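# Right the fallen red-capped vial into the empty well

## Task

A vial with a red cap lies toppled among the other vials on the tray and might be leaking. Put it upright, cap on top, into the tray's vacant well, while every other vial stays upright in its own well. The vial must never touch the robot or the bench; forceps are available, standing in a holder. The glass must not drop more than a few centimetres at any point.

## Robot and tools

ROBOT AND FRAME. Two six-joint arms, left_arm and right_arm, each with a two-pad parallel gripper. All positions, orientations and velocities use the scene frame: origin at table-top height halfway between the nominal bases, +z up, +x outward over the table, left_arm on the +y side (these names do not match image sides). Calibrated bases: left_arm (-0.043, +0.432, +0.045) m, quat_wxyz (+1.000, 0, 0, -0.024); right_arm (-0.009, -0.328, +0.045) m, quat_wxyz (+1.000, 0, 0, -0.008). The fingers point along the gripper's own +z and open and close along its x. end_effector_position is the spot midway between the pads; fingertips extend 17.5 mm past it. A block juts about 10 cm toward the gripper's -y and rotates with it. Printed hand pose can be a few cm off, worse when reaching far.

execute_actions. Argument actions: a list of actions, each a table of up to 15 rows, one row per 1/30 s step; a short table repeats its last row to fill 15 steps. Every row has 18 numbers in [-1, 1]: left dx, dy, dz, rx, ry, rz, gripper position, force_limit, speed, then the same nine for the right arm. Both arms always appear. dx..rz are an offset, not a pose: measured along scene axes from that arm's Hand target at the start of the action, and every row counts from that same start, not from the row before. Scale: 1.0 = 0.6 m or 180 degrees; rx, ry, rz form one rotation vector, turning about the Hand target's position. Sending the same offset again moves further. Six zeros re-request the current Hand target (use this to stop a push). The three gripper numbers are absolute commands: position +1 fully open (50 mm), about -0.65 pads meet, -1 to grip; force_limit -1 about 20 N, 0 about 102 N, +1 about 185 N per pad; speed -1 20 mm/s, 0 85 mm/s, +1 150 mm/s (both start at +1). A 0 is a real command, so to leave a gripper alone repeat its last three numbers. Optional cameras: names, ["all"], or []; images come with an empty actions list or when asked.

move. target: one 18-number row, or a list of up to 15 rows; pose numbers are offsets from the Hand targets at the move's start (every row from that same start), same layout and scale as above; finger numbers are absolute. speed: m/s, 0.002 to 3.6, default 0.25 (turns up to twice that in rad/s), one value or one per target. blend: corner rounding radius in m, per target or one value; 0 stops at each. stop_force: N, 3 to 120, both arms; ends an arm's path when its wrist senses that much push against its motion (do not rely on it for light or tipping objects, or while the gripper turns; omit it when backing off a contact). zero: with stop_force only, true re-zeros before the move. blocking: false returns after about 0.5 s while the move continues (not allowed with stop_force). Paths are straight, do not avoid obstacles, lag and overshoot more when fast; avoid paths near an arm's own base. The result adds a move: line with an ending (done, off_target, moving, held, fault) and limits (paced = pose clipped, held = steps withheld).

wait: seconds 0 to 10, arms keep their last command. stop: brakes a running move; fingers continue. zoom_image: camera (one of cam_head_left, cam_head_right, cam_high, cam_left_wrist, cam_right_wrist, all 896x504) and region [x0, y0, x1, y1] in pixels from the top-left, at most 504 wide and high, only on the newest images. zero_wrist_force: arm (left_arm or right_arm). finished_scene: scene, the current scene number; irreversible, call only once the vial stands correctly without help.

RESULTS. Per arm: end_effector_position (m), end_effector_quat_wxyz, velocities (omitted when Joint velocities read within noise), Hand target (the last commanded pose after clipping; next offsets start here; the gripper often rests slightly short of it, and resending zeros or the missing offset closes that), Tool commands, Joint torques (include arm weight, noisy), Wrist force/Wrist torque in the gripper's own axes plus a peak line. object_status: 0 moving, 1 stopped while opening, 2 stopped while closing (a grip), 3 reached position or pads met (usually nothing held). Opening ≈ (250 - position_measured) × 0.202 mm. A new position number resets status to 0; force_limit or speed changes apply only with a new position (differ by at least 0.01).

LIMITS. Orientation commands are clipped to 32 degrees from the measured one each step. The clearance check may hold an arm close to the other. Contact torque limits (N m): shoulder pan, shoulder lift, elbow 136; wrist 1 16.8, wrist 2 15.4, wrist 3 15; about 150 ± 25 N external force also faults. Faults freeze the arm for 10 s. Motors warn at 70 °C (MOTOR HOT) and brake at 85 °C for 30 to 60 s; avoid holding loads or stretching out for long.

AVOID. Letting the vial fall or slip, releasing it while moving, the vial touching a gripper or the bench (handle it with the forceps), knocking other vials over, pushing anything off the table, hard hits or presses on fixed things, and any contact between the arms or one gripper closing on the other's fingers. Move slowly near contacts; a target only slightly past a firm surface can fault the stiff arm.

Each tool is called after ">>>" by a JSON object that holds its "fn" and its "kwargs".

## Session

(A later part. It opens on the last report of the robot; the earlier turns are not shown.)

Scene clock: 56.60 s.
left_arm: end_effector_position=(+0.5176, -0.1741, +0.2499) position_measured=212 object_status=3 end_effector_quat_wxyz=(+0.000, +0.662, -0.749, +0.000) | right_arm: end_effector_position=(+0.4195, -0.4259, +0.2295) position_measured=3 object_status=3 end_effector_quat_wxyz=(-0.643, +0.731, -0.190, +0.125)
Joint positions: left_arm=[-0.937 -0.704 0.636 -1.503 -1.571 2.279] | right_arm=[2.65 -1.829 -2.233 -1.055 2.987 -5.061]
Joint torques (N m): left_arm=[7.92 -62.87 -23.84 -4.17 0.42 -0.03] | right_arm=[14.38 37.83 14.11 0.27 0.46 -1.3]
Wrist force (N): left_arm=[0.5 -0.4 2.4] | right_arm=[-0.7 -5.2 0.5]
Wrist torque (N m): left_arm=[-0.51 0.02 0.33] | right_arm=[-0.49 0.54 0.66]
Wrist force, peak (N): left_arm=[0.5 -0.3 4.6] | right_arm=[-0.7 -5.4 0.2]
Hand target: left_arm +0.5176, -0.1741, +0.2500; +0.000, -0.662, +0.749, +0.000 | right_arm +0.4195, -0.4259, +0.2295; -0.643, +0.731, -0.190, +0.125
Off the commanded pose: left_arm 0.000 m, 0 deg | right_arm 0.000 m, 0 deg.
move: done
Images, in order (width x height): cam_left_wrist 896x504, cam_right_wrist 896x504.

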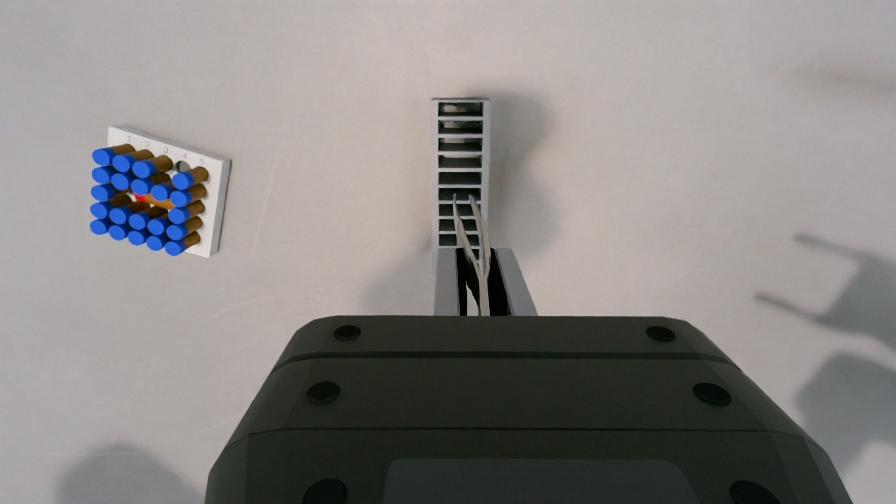

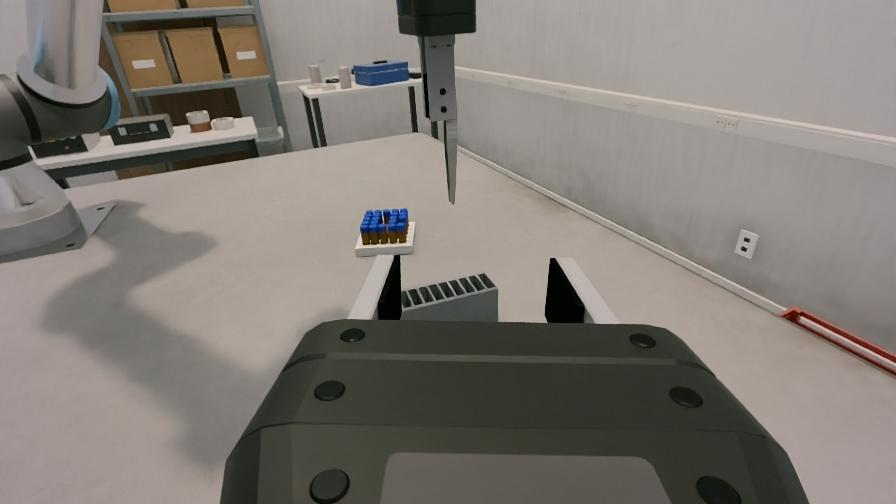

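>>> {"fn": "move", "kwargs": {"target": [0,0,0,0,0,0,-0.36,-1,-1, 0,0,0,0,0,0,1,1,1], "cameras": ["cam_left_wrist","cam_right_wrist"]}}

>>> {"fn": "zoom_image", "kwargs": {"camera": "cam_left_wrist", "region": [420, 180, 520, 320]}}

>>> {"fn": "zoom_image", "kwargs": {"camera": "cam_right_wrist", "region": [410, 20, 490, 220]}}

Scene clock: 57.83 s.
left_arm: end_effector_position=(+0.5176, -0.1741, +0.2500) position_measured=206 object_status=3 end_effector_quat_wxyz=(+0.000, +0.662, -0.749, +0.000) | right_arm: end_effector_position=(+0.4195, -0.4259, +0.2295) position_measured=3 object_status=3 end_effector_quat_wxyz=(-0.643, +0.731, -0.190, +0.125)
Joint positions: left_arm=[-0.937 -0.705 0.636 -1.503 -1.571 2.279] | right_arm=[2.65 -1.829 -2.233 -1.055 2.987 -5.061]
Joint torques (N m): left_arm=[8.39 -73.89 -30.19 -1.28 -1.98 0.17] | right_arm=[13.53 37.19 14.77 0.42 0.43 -1.43]
Wrist force (N): left_arm=[0.3 0.0 2.6] | right_arm=[-0.4 -4.9 0.2]
Wrist torque (N m): left_arm=[-0.45 0.06 0.33] | right_arm=[-0.43 0.48 0.66]
Wrist force, peak (N): left_arm=[0.3 -0.4 2.7] | right_arm=[-0.8 -5.2 0.6]
Hand target: left_arm +0.5176, -0.1741, +0.2500; +0.000, -0.662, +0.749, +0.000 | right_arm +0.4195, -0.4259, +0.2295; -0.643, +0.731, -0.190, +0.125
Off the commanded pose: left_arm 0.000 m, 0 deg | right_arm 0.000 m, 0 deg.
move: done
Images, in order (width x height): cam_left_wrist 896x504, cam_right_wrist 896x504.

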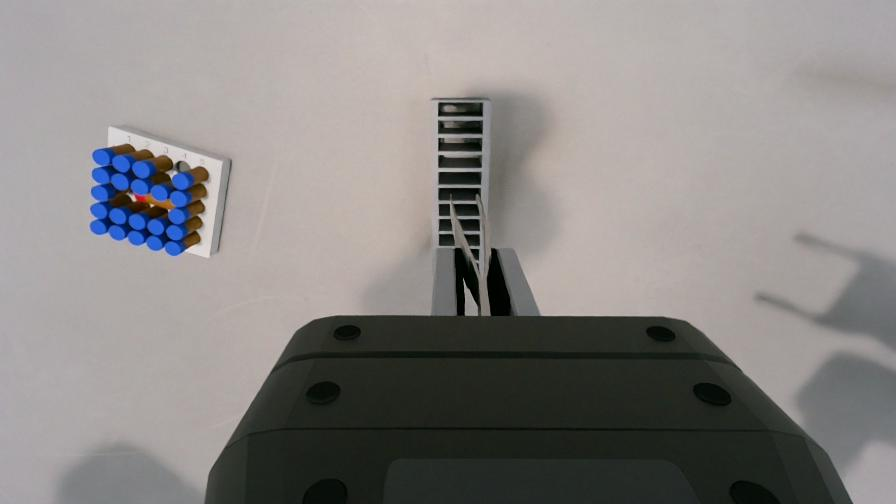

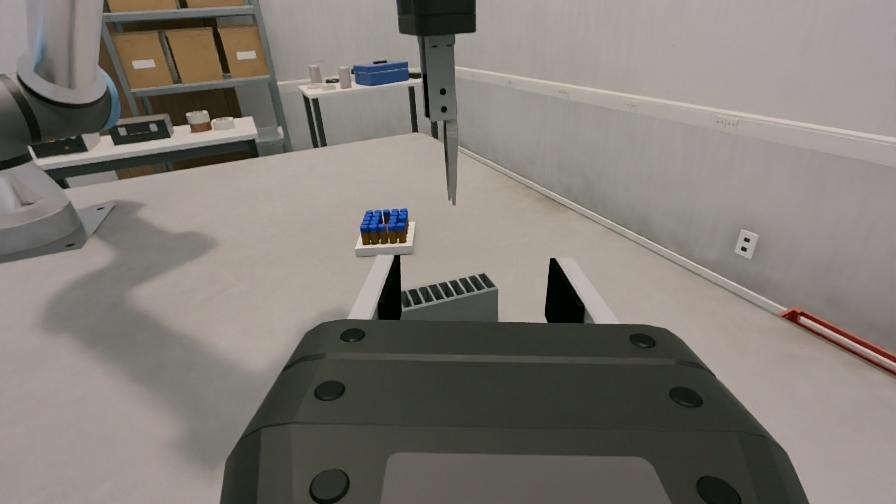

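Scaled by 3.600 from the camera's 896x504 image, which has a finer 1280x720 frame.

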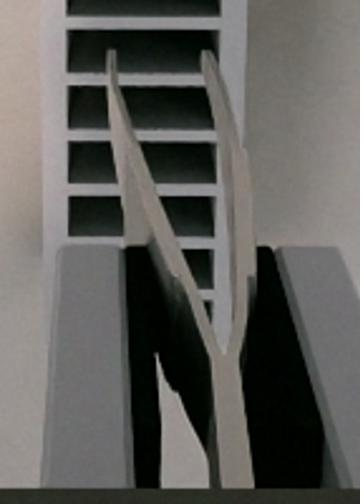

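Scaled by 2.520 from the camera's 896x504 image, which has a finer 1280x720 frame.

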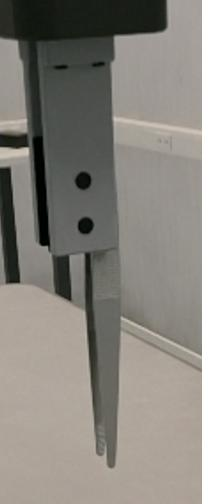

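>>> {"fn": "move", "kwargs": {"target": [[0,0,0,0,0,0,-0.4,-1,-1, 0,0,0,0,0,0,1,1,1],[0.0173,0.48,0,-0.0718,0.1298,0.3928,-0.4,-1,-1, 0,0,0,0,0,0,1,1,1],[0.0173,0.48,-0.117,-0.0718,0.1298,0.3928,-0.4,-1,-1, 0,0,0,0,0,0,1,1,1]], "speed": 0.2, "cameras": ["cam_left_wrist","cam_right_wrist","cam_high"]}}

>>> {"fn": "zoom_image", "kwargs": {"camera": "cam_left_wrist", "region": [350, 50, 590, 320]}}

>>> {"fn": "zoom_image", "kwargs": {"camera": "cam_right_wrist", "region": [320, 80, 520, 280]}}

Scene clock: 64.60 s.
left_arm: end_effector_position=(+0.5280, +0.1139, +0.1799) position_measured=212 object_status=3 end_effector_quat_wxyz=(+0.211, +0.953, -0.212, -0.047) | right_arm: end_effector_position=(+0.4195, -0.4259, +0.2295) position_measured=3 object_status=3 end_effector_quat_wxyz=(-0.643, +0.731, -0.190, +0.125)
Joint positions: left_arm=[-0.496 -1.102 1.569 -2.088 -2.004 1.453] | right_arm=[2.65 -1.829 -2.233 -1.055 2.987 -5.061]
Joint torques (N m): left_arm=[-12.56 -45.89 -14.99 -5.26 1.1 -1.16] | right_arm=[14.47 37.19 16.68 0.46 0.51 -1.4]
Wrist force (N): left_arm=[0.3 -0.7 2.7] | right_arm=[-0.6 -5.1 0.2]
Wrist torque (N m): left_arm=[-0.53 0.03 0.51] | right_arm=[-0.48 0.51 0.66]
Wrist force, peak (N): left_arm=[0.9 -2.0 5.2] | right_arm=[-0.5 -5.5 0.3]
Hand target: left_arm +0.5280, +0.1139, +0.1798; +0.211, +0.953, -0.212, -0.047 | right_arm +0.4195, -0.4259, +0.2295; -0.643, +0.731, -0.190, +0.125
Off the commanded pose: left_arm 0.000 m, 0 deg | right_arm 0.000 m, 0 deg.
move: done
Images, in order (width x height): cam_high 896x504, cam_left_wrist 896x504, cam_right_wrist 896x504.

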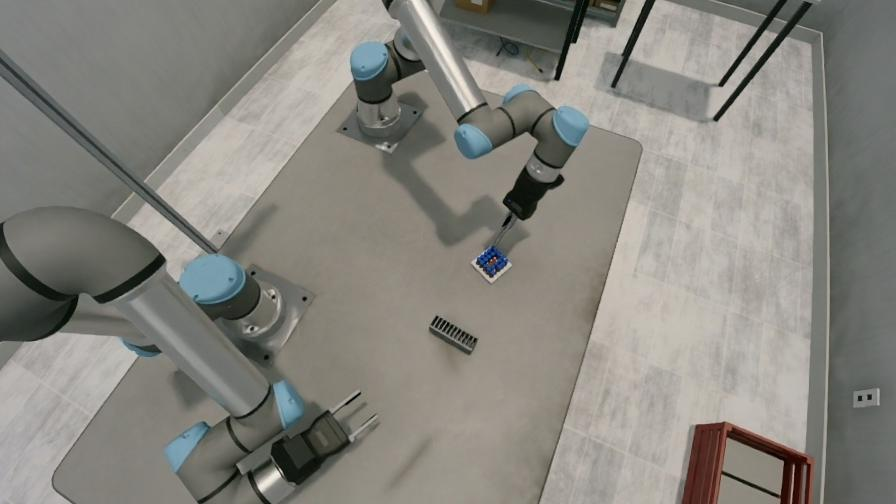

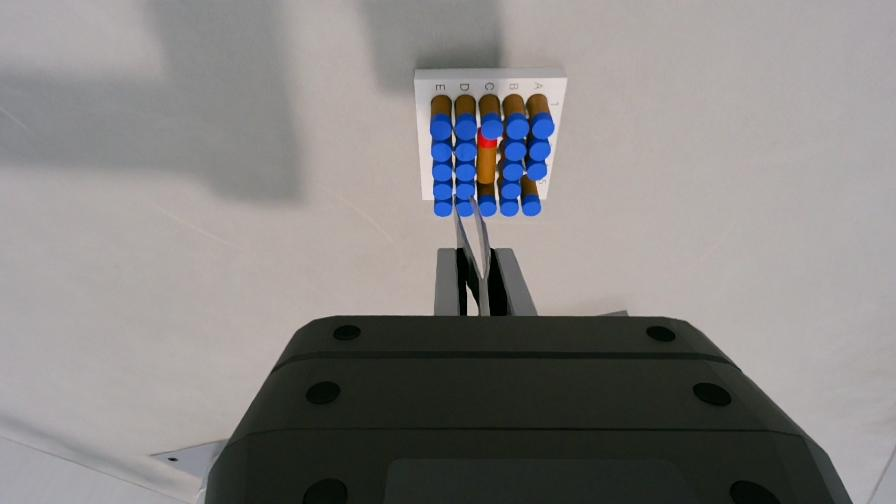

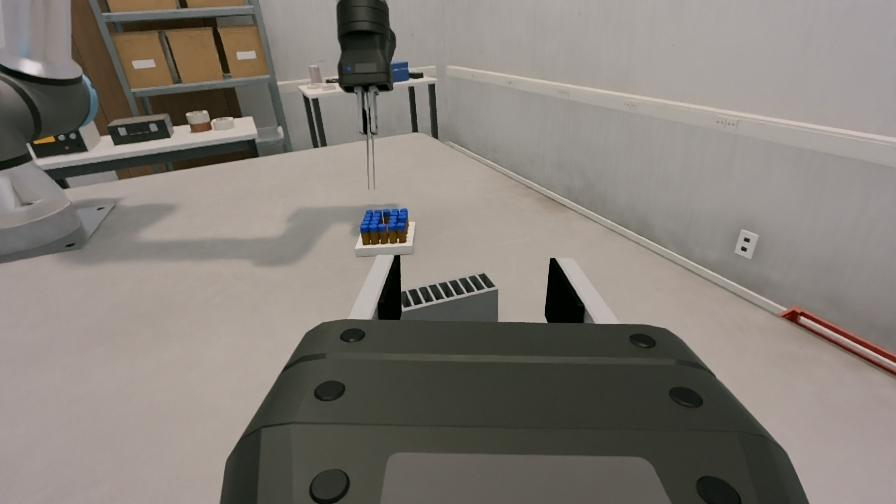

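Scaled by 1.867 from the camera's 896x504 image, which has a finer 1280x720 frame.

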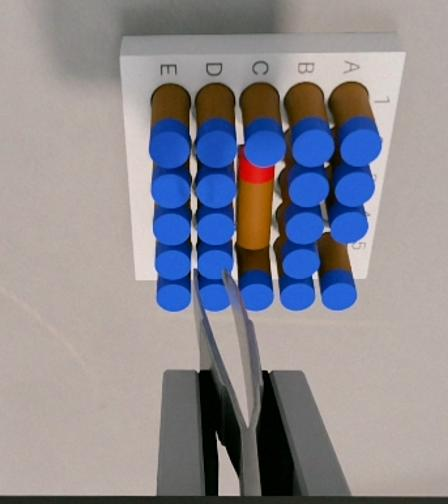

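Scaled by 2.520 from the camera's 896x504 image, which has a finer 1280x720 frame.

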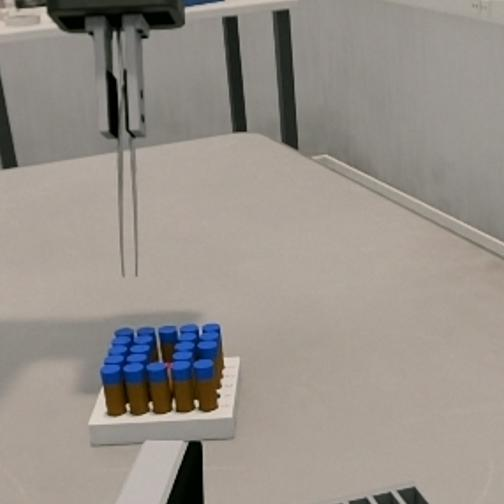

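>>> {"fn": "move", "kwargs": {"target": [0,0,0,0,0,0,-0.4,-1,-1, 0.051,0.56,-0.166,0,0,0,1,1,1], "speed": 0.2, "cameras": ["cam_right_wrist","cam_high"]}}

>>> {"fn": "zoom_image", "kwargs": {"camera": "cam_right_wrist", "region": [340, 100, 600, 320]}}

Scene clock: 68.40 s.
left_arm: end_effector_position=(+0.5280, +0.1139, +0.1798) position_measured=212 object_status=3 end_effector_quat_wxyz=(+0.211, +0.953, -0.212, -0.047) | right_arm: end_effector_position=(+0.4502, -0.0900, +0.1299) position_measured=3 object_status=3 end_effector_quat_wxyz=(-0.643, +0.731, -0.190, +0.125)
Joint positions: left_arm=[-0.496 -1.102 1.57 -2.088 -2.004 1.453] | right_arm=[3.57 -2.507 -2.305 1.483 2.275 -3.202]
Joint torques (N m): left_arm=[-13.24 -38.15 -14.15 -5.36 -1.85 1.31] | right_arm=[15.6 38.74 -11.32 0.37 -0.66 -0.56]
Wrist force (N): left_arm=[0.8 -0.7 2.6] | right_arm=[-0.8 -5.4 0.4]
Wrist torque (N m): left_arm=[-0.54 -0.05 0.50] | right_arm=[-0.52 0.53 0.55]
Wrist force, peak (N): left_arm=[0.7 -0.7 2.8] | right_arm=[0.5 -6.3 -2.6]
Hand target: left_arm +0.5280, +0.1139, +0.1798; +0.211, +0.953, -0.212, -0.047 | right_arm +0.4501, -0.0899, +0.1299; -0.643, +0.731, -0.190, +0.125
Off the commanded pose: left_arm 0.000 m, 0 deg | right_arm 0.000 m, 0 deg.
move: done
Images, in order (width x height): cam_high 896x504, cam_right_wrist 896x504.

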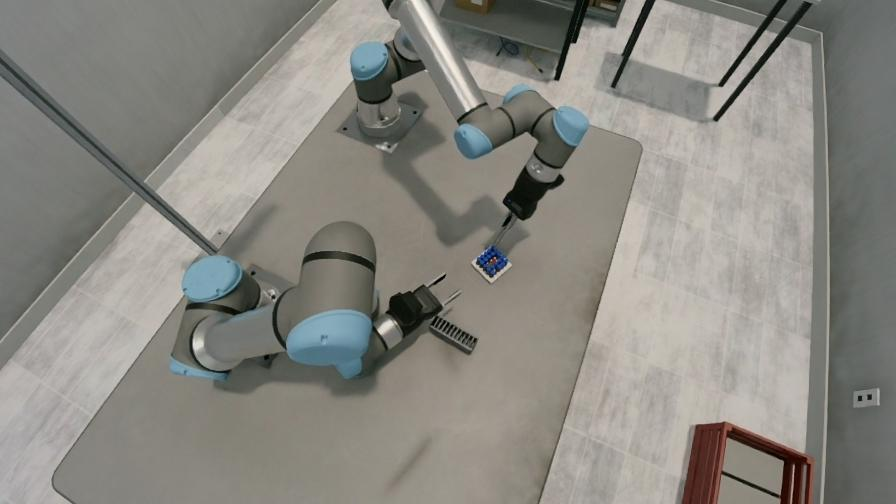

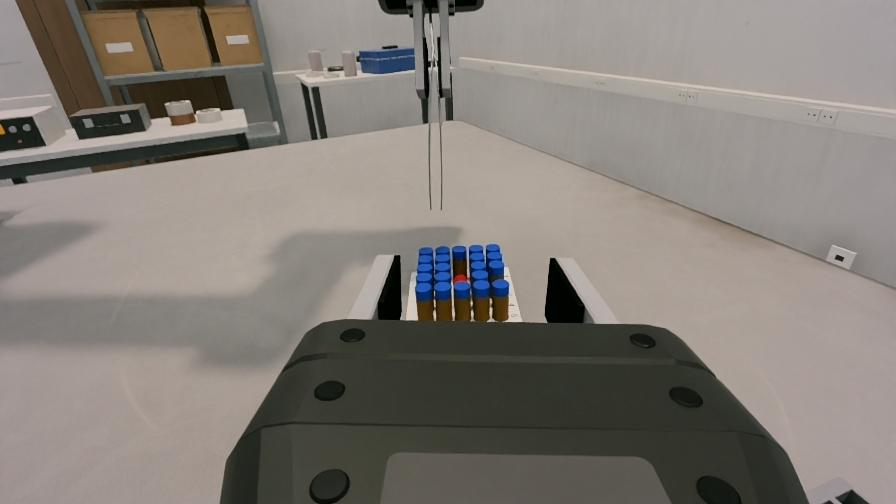

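Scaled by 1.938 from the camera's 896x504 image, which has a finer 1280x720 frame.

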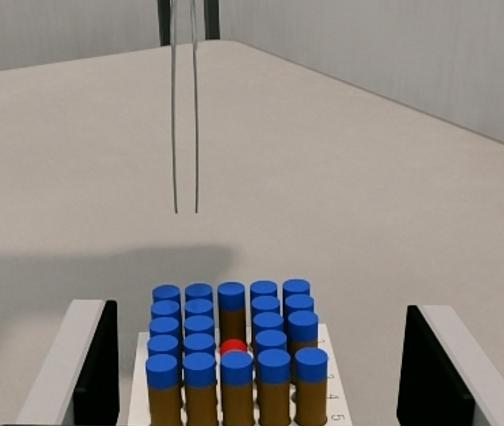

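>>> {"fn": "move", "kwargs": {"target": [[0.0112,-0.0371,0,0,0,0.0089,-0.4,-1,-1, 0,0,0,0,0,0,1,1,1],[0.0112,-0.0371,-0.0717,0,0,0.0089,-0.335,-1,-1, 0,0,0,0,0,0,1,1,1]], "speed": 0.08, "cameras": ["cam_right_wrist","cam_left_wrist"]}}

>>> {"fn": "zoom_image", "kwargs": {"camera": "cam_left_wrist", "region": [410, 90, 570, 270]}}

>>> {"fn": "zoom_image", "kwargs": {"camera": "cam_right_wrist", "region": [400, 190, 540, 330]}}

Scene clock: 70.80 s.
left_arm: end_effector_position=(+0.5347, +0.0917, +0.1368) position_measured=202 object_status=3 end_effector_quat_wxyz=(+0.212, +0.956, -0.199, -0.044) | right_arm: end_effector_position=(+0.4501, -0.0899, +0.1299) position_measured=3 object_status=3 end_effector_quat_wxyz=(-0.643, +0.731, -0.190, +0.125)
Joint positions: left_arm=[-0.521 -1.027 1.581 -2.2 -2.001 1.396] | right_arm=[3.57 -2.507 -2.305 1.483 2.275 -3.202]
Joint torques (N m): left_arm=[14.28 -59.25 -28.17 -5.1 -3.3 -1.78] | right_arm=[16.62 41.05 -10.99 0.18 1.04 1.23]
Wrist force (N): left_arm=[0.5 -0.5 2.9] | right_arm=[-0.7 -5.5 0.9]
Wrist torque (N m): left_arm=[-0.50 0.00 0.50] | right_arm=[-0.55 0.52 0.56]
Wrist force, peak (N): left_arm=[0.4 -1.2 3.9] | right_arm=[-1.0 -5.6 0.5]
Hand target: left_arm +0.5347, +0.0916, +0.1368; +0.212, +0.956, -0.199, -0.044 | right_arm +0.4501, -0.0899, +0.1299; -0.643, +0.731, -0.190, +0.125
Off the commanded pose: left_arm 0.000 m, 0 deg | right_arm 0.000 m, 0 deg.
move: done
Images, in order (width x height): cam_left_wrist 896x504, cam_right_wrist 896x504.

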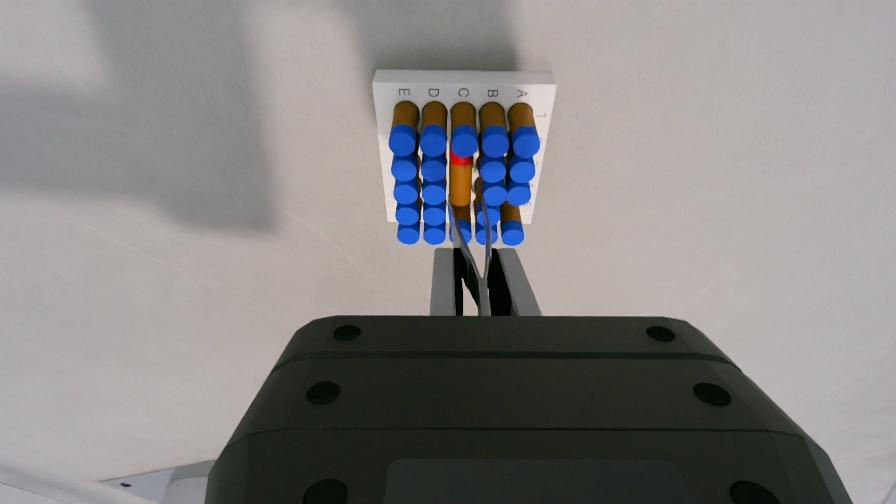

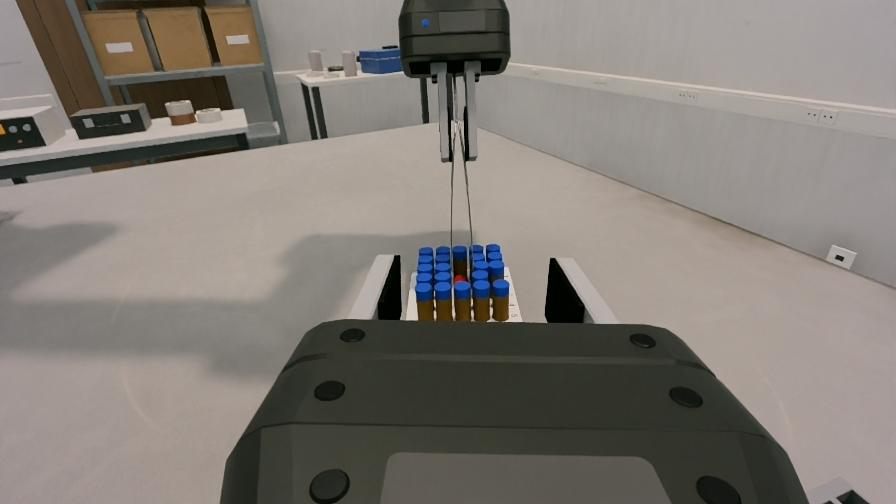

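Scaled by 2.800 from the camera's 896x504 image, which has a finer 1280x720 frame.

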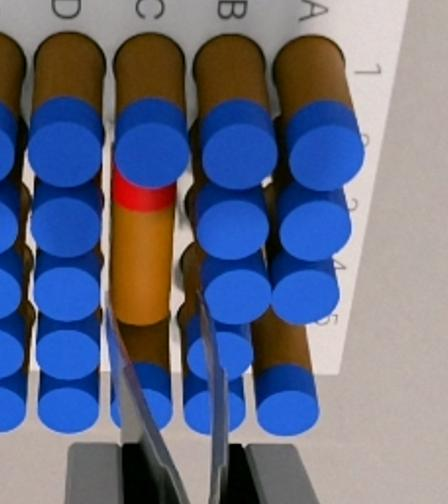

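Scaled by 3.600 from the camera's 896x504 image, which has a finer 1280x720 frame.

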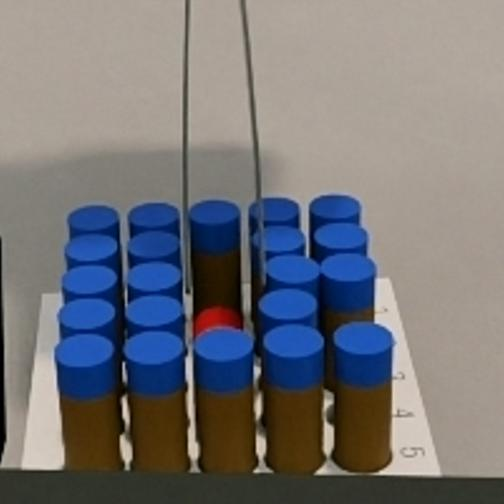

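>>> {"fn": "move", "kwargs": {"target": [[0,0,0.0167,0,0,0,-0.335,-1,-1, 0,0,0,0,0,0,1,1,1],[0.0052,0.0178,0.0167,0,0,0,-0.345,-1,-1, 0,0,0,0,0,0,1,1,1]], "speed": 0.05, "cameras": ["cam_right_wrist","cam_left_wrist"]}}

>>> {"fn": "zoom_image", "kwargs": {"camera": "cam_left_wrist", "region": [410, 90, 550, 250]}}

>>> {"fn": "zoom_image", "kwargs": {"camera": "cam_right_wrist", "region": [400, 210, 520, 330]}}

Scene clock: 73.87 s.
left_arm: end_effector_position=(+0.5378, +0.1023, +0.1468) position_measured=203 object_status=3 end_effector_quat_wxyz=(+0.212, +0.956, -0.199, -0.044) | right_arm: end_effector_position=(+0.4501, -0.0899, +0.1299) position_measured=3 object_status=3 end_effector_quat_wxyz=(-0.643, +0.731, -0.190, +0.125)
Joint positions: left_arm=[-0.504 -1.042 1.574 -2.17 -2.002 1.414] | right_arm=[3.57 -2.507 -2.305 1.483 2.275 -3.202]
Joint torques (N m): left_arm=[-14.19 -37.84 -29.69 -5.24 -0.74 -0.94] | right_arm=[15.62 40.97 -10.68 0.35 1.25 1.16]
Wrist force (N): left_arm=[0.6 -0.6 2.5] | right_arm=[-0.7 -5.3 0.6]
Wrist torque (N m): left_arm=[-0.53 -0.01 0.50] | right_arm=[-0.51 0.51 0.55]
Wrist force, peak (N): left_arm=[0.8 -0.7 3.0] | right_arm=[-0.6 -5.6 0.4]
Hand target: left_arm +0.5378, +0.1023, +0.1468; +0.212, +0.956, -0.199, -0.044 | right_arm +0.4501, -0.0899, +0.1299; -0.643, +0.731, -0.190, +0.125
Off the commanded pose: left_arm 0.000 m, 0 deg | right_arm 0.000 m, 0 deg.
move: done
Images, in order (width x height): cam_left_wrist 896x504, cam_right_wrist 896x504.

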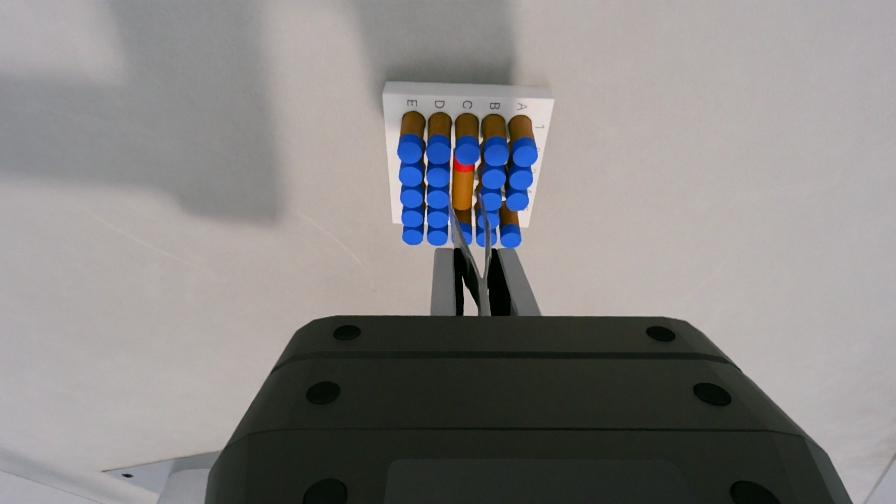

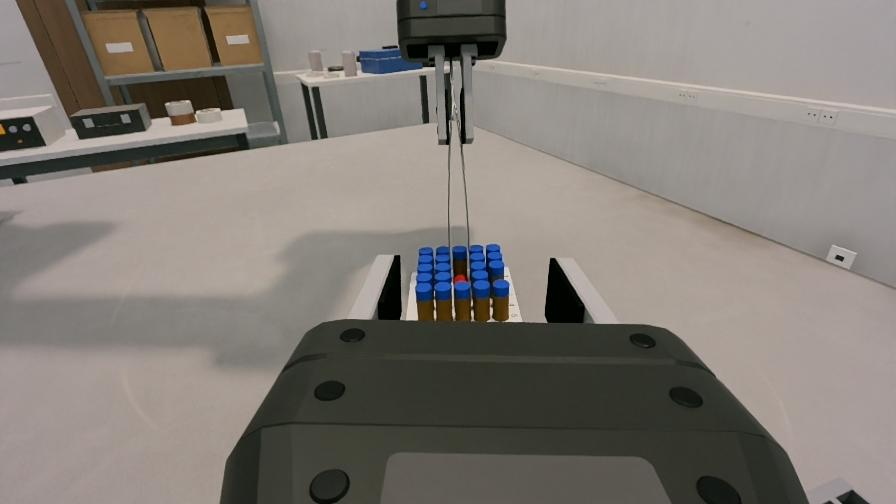

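Scaled by 3.150 from the camera's 896x504 image, which has a finer 1280x720 frame.

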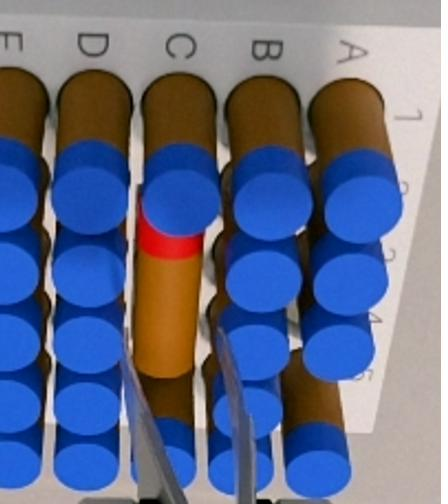

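Scaled by 4.200 from the camera's 896x504 image, which has a finer 1280x720 frame.

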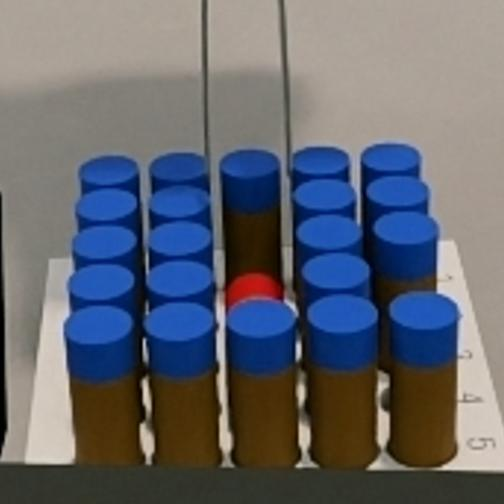

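>>> {"fn": "wait", "kwargs": {"seconds": 0.1, "cameras": ["cam_left_wrist","cam_right_wrist"]}}

>>> {"fn": "zoom_image", "kwargs": {"camera": "cam_left_wrist", "region": [410, 120, 530, 240]}}

>>> {"fn": "zoom_image", "kwargs": {"camera": "cam_right_wrist", "region": [400, 180, 520, 300]}}

Scene clock: 74.63 s.
left_arm: end_effector_position=(+0.5378, +0.1023, +0.1468) position_measured=203 object_status=3 end_effector_quat_wxyz=(+0.212, +0.956, -0.199, -0.044) | right_arm: end_effector_position=(+0.4501, -0.0899, +0.1299) position_measured=3 object_status=3 end_effector_quat_wxyz=(-0.643, +0.731, -0.190, +0.125)
Joint positions: left_arm=[-0.504 -1.042 1.574 -2.17 -2.002 1.414] | right_arm=[3.57 -2.507 -2.305 1.483 2.275 -3.202]
Joint torques (N m): left_arm=[-14.23 -36.04 -29.63 -5.35 1.11 -0.17] | right_arm=[15.21 41.26 -11.74 0.29 1.17 1.32]
Wrist force (N): left_arm=[0.7 -0.3 2.6] | right_arm=[-1.0 -5.4 0.2]
Wrist torque (N m): left_arm=[-0.47 -0.03 0.51] | right_arm=[-0.53 0.57 0.54]
Wrist force, peak (N): left_arm=[0.8 -0.6 2.8] | right_arm=[-0.3 -5.6 0.3]
Hand target: left_arm +0.5378, +0.1023, +0.1468; +0.212, +0.956, -0.199, -0.044 | right_arm +0.4501, -0.0899, +0.1299; -0.643, +0.731, -0.190, +0.125
Tool commands: left_gripper/position=-0.345 left_gripper/force_limit=-1.0 left_gripper/speed=-1.0 right_gripper/position=+1.0 right_gripper/force_limit=+1.0 right_gripper/speed=+1.0
Off the commanded pose: left_arm 0.000 m, 0 deg | right_arm 0.000 m, 0 deg.
wait: 0.10 s; at rest from the start
Images, in order (width x height): cam_left_wrist 896x504, cam_right_wrist 896x504.

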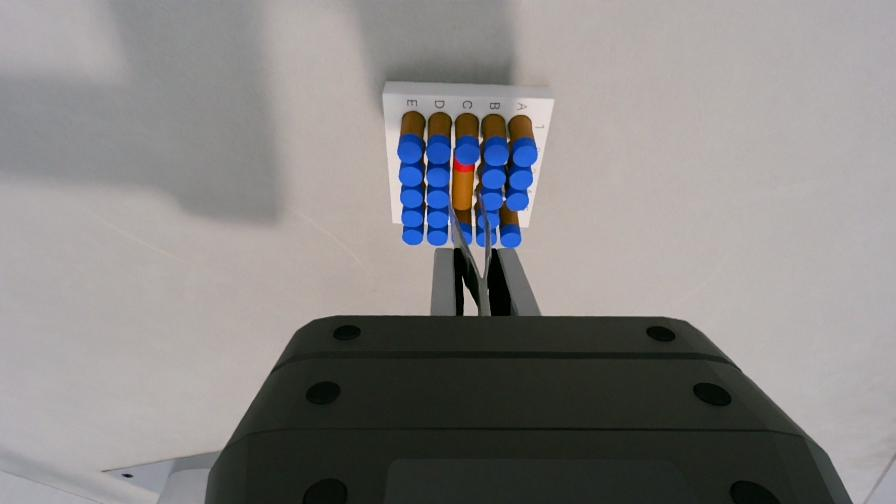

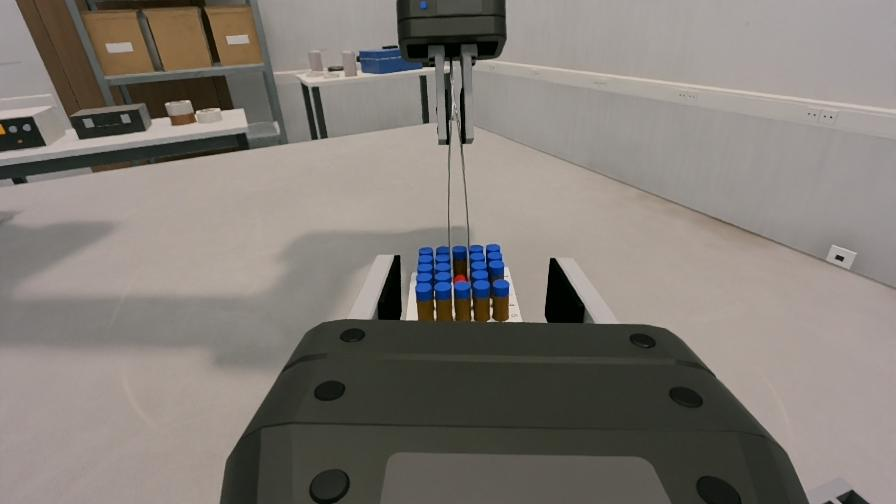

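Scaled by 4.200 from the camera's 896x504 image, which has a finer 1280x720 frame.

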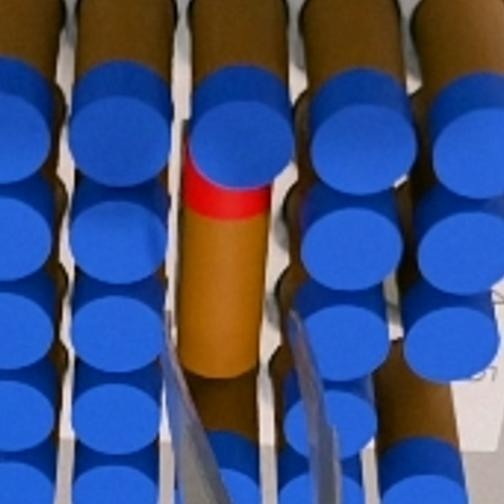

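Scaled by 4.200 from the camera's 896x504 image, which has a finer 1280x720 frame.

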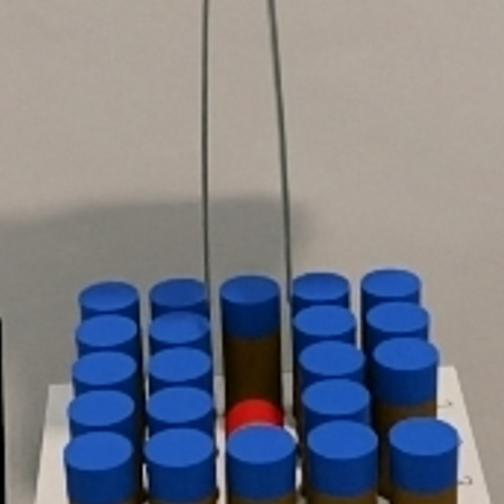

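>>> {"fn": "zoom_image", "kwargs": {"camera": "cam_right_wrist", "region": [435, 230, 485, 280]}}

>>> {"fn": "zoom_image", "kwargs": {"camera": "cam_left_wrist", "region": [440, 150, 490, 210]}}

Scaled by 10.080 from the camera's 896x504 image, which has a finer 1280x720 frame.

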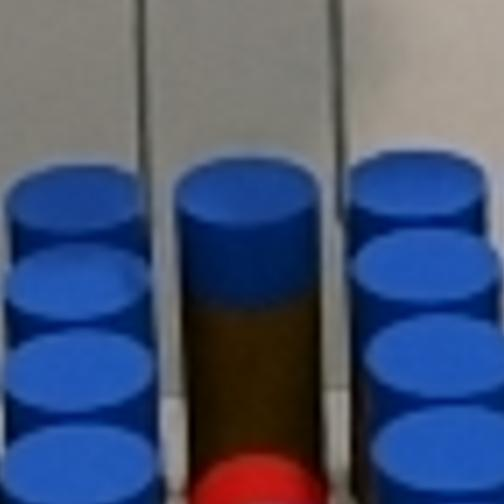

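Scaled by 8.400 from the camera's 896x504 image, which has a finer 1280x720 frame.

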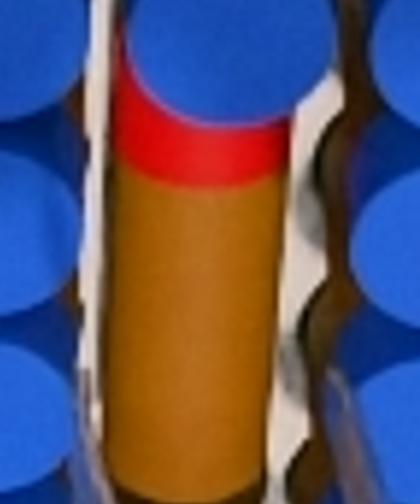

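>>> {"fn": "move", "kwargs": {"target": [0.00153, 0.00352, -0.00833, 0,0,0, -0.345,-1,-1, 0,0,0,0,0,0,1,1,1], "speed": 0.03, "cameras": ["cam_left_wrist","cam_right_wrist"]}}

>>> {"fn": "zoom_image", "kwargs": {"camera": "cam_right_wrist", "region": [430, 225, 490, 285]}}

>>> {"fn": "zoom_image", "kwargs": {"camera": "cam_left_wrist", "region": [435, 150, 495, 210]}}

Scene clock: 77.60 s.
left_arm: end_effector_position=(+0.5388, +0.1045, +0.1417) position_measured=203 object_status=3 end_effector_quat_wxyz=(+0.212, +0.956, -0.199, -0.044) | right_arm: end_effector_position=(+0.4501, -0.0899, +0.1299) position_measured=3 object_status=3 end_effector_quat_wxyz=(-0.643, +0.731, -0.190, +0.125)
Joint positions: left_arm=[-0.501 -1.036 1.578 -2.179 -2.003 1.418] | right_arm=[3.57 -2.507 -2.305 1.483 2.275 -3.202]
Joint torques (N m): left_arm=[9.2 -48.54 -19.63 -3.16 -3.62 1.21] | right_arm=[16.62 41.78 -11.42 0.67 1.01 1.22]
Wrist force (N): left_arm=[0.8 -0.6 2.5] | right_arm=[-0.4 -5.0 0.3]
Wrist torque (N m): left_arm=[-0.52 -0.05 0.37] | right_arm=[-0.47 0.47 0.55]
Wrist force, peak (N): left_arm=[0.7 -0.8 2.9] | right_arm=[-0.6 -5.7 0.6]
Hand target: left_arm +0.5387, +0.1044, +0.1418; +0.212, +0.956, -0.199, -0.044 | right_arm +0.4501, -0.0899, +0.1299; -0.643, +0.731, -0.190, +0.125
Off the commanded pose: left_arm 0.000 m, 0 deg | right_arm 0.000 m, 0 deg.
move: done
Images, in order (width x height): cam_left_wrist 896x504, cam_right_wrist 896x504.

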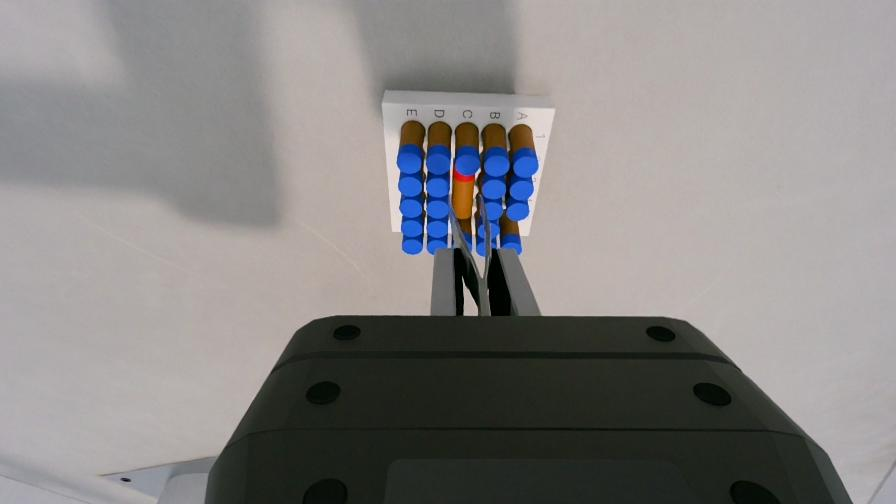

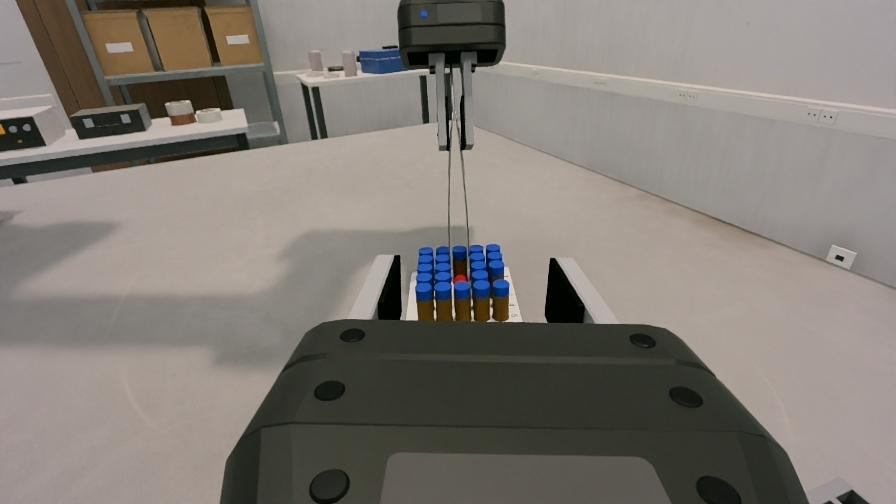

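Scaled by 8.400 from the camera's 896x504 image, which has a finer 1280x720 frame.

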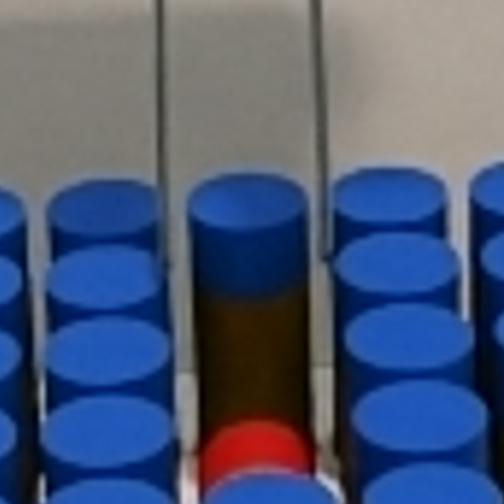

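Scaled by 8.400 from the camera's 896x504 image, which has a finer 1280x720 frame.

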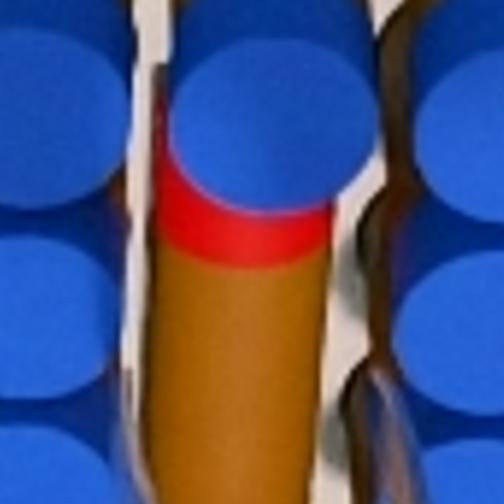

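>>> {"fn": "move", "kwargs": {"target": [[0.0008, 0.0009, 0, 0,0,0, -0.336,-1,-1, 0,0,0,0,0,0,1,1,1],[0.0008, 0.0009, -0.01333, 0,0,0, -0.336,-1,-1, 0,0,0,0,0,0,1,1,1]], "speed": 0.02, "cameras": ["cam_left_wrist","cam_right_wrist"]}}

>>> {"fn": "zoom_image", "kwargs": {"camera": "cam_right_wrist", "region": [430, 225, 490, 285]}}

>>> {"fn": "zoom_image", "kwargs": {"camera": "cam_left_wrist", "region": [435, 150, 495, 210]}}

Scene clock: 79.60 s.
left_arm: end_effector_position=(+0.5392, +0.1050, +0.1336) position_measured=202 object_status=3 end_effector_quat_wxyz=(+0.212, +0.956, -0.199, -0.044) | right_arm: end_effector_position=(+0.4501, -0.0899, +0.1299) position_measured=3 object_status=3 end_effector_quat_wxyz=(-0.643, +0.731, -0.190, +0.125)
Joint positions: left_arm=[-0.5 -1.025 1.585 -2.195 -2.003 1.419] | right_arm=[3.57 -2.507 -2.305 1.483 2.275 -3.202]
Joint torques (N m): left_arm=[11.92 -55.92 -25.2 -1 -3.28 0.64] | right_arm=[14.82 41.35 -10.59 0.71 1.23 1.24]
Wrist force (N): left_arm=[0.5 -0.6 2.5] | right_arm=[-0.7 -5.2 0.5]
Wrist torque (N m): left_arm=[-0.51 0.01 0.37] | right_arm=[-0.49 0.51 0.55]
Wrist force, peak (N): left_arm=[0.5 -0.6 3.0] | right_arm=[-0.5 -5.6 0.6]
Hand target: left_arm +0.5392, +0.1050, +0.1338; +0.212, +0.956, -0.199, -0.044 | right_arm +0.4501, -0.0899, +0.1299; -0.643, +0.731, -0.190, +0.125
Off the commanded pose: left_arm 0.000 m, 0 deg | right_arm 0.000 m, 0 deg.
move: done
Images, in order (width x height): cam_left_wrist 896x504, cam_right_wrist 896x504.

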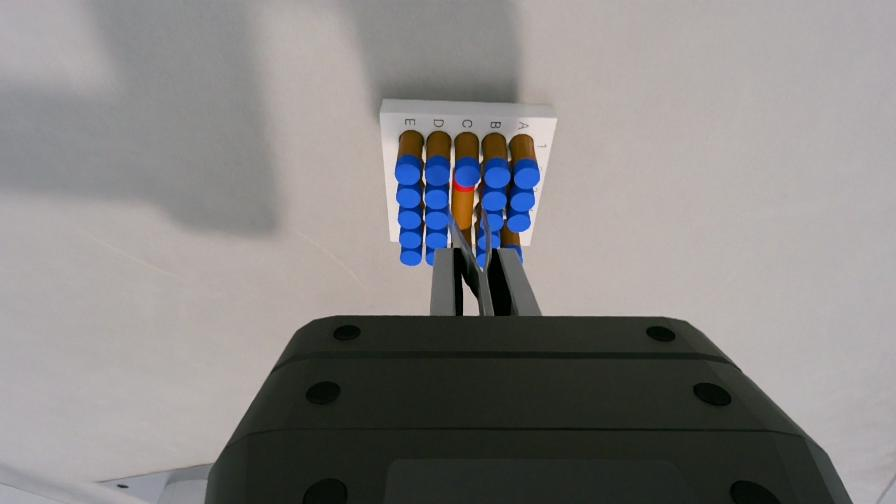

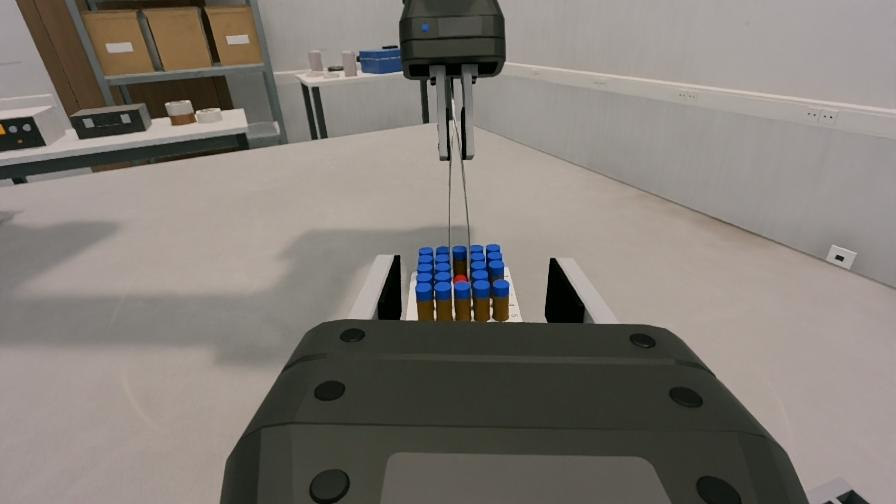

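Scaled by 8.400 from the camera's 896x504 image, which has a finer 1280x720 frame.

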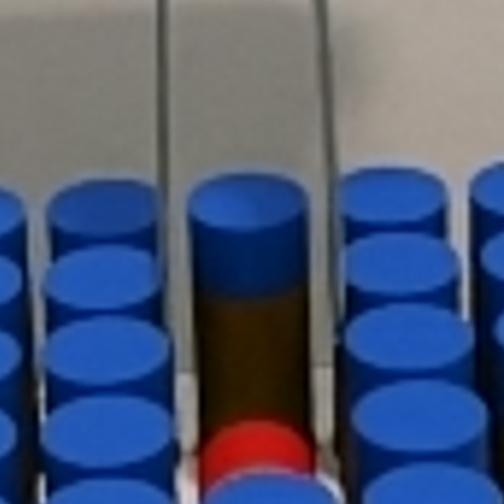

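Scaled by 8.400 from the camera's 896x504 image, which has a finer 1280x720 frame.

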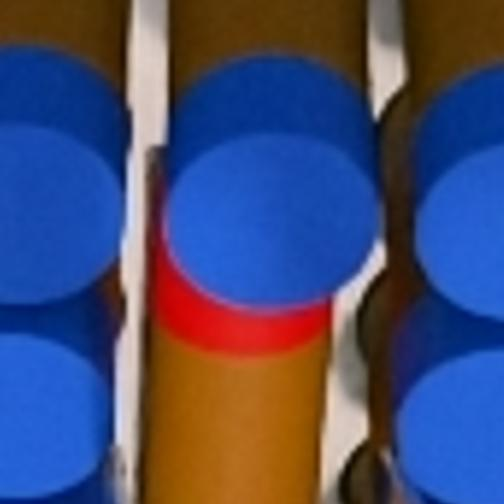

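>>> {"fn": "zoom_image", "kwargs": {"camera": "cam_left_wrist", "region": [440, 180, 490, 230]}}

>>> {"fn": "zoom_image", "kwargs": {"camera": "cam_right_wrist", "region": [440, 240, 480, 280]}}

Scaled by 10.080 from the camera's 896x504 image, which has a finer 1280x720 frame.

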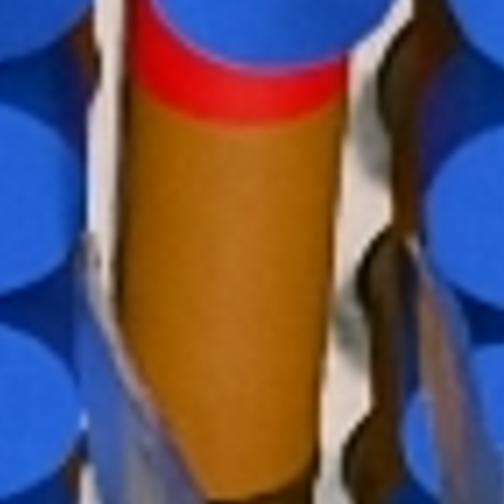

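Scaled by 12.600 from the camera's 896x504 image, which has a finer 1280x720 frame.

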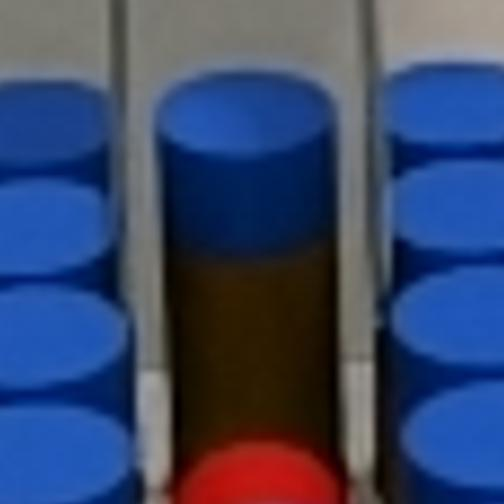

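>>> {"fn": "zoom_image", "kwargs": {"camera": "cam_left_wrist", "region": [425, 190, 555, 320]}}

>>> {"fn": "zoom_image", "kwargs": {"camera": "cam_right_wrist", "region": [395, 20, 515, 260]}}

Scaled by 3.877 from the camera's 896x504 image, which has a finer 1280x720 frame.

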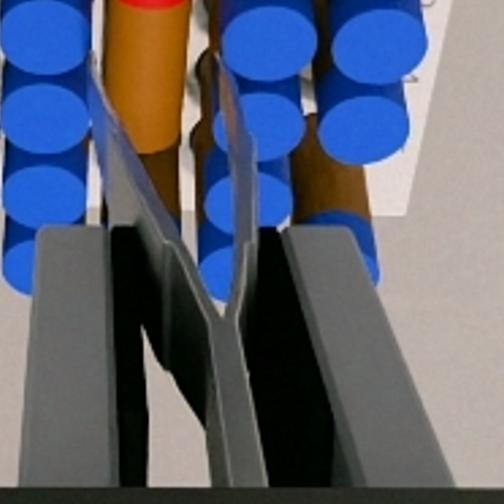

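Scaled by 2.100 from the camera's 896x504 image, which has a finer 1280x720 frame.

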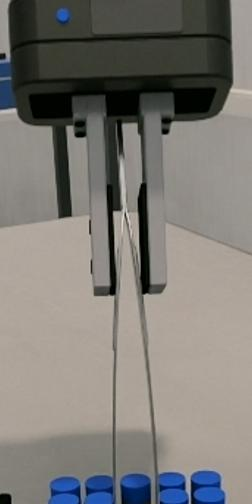

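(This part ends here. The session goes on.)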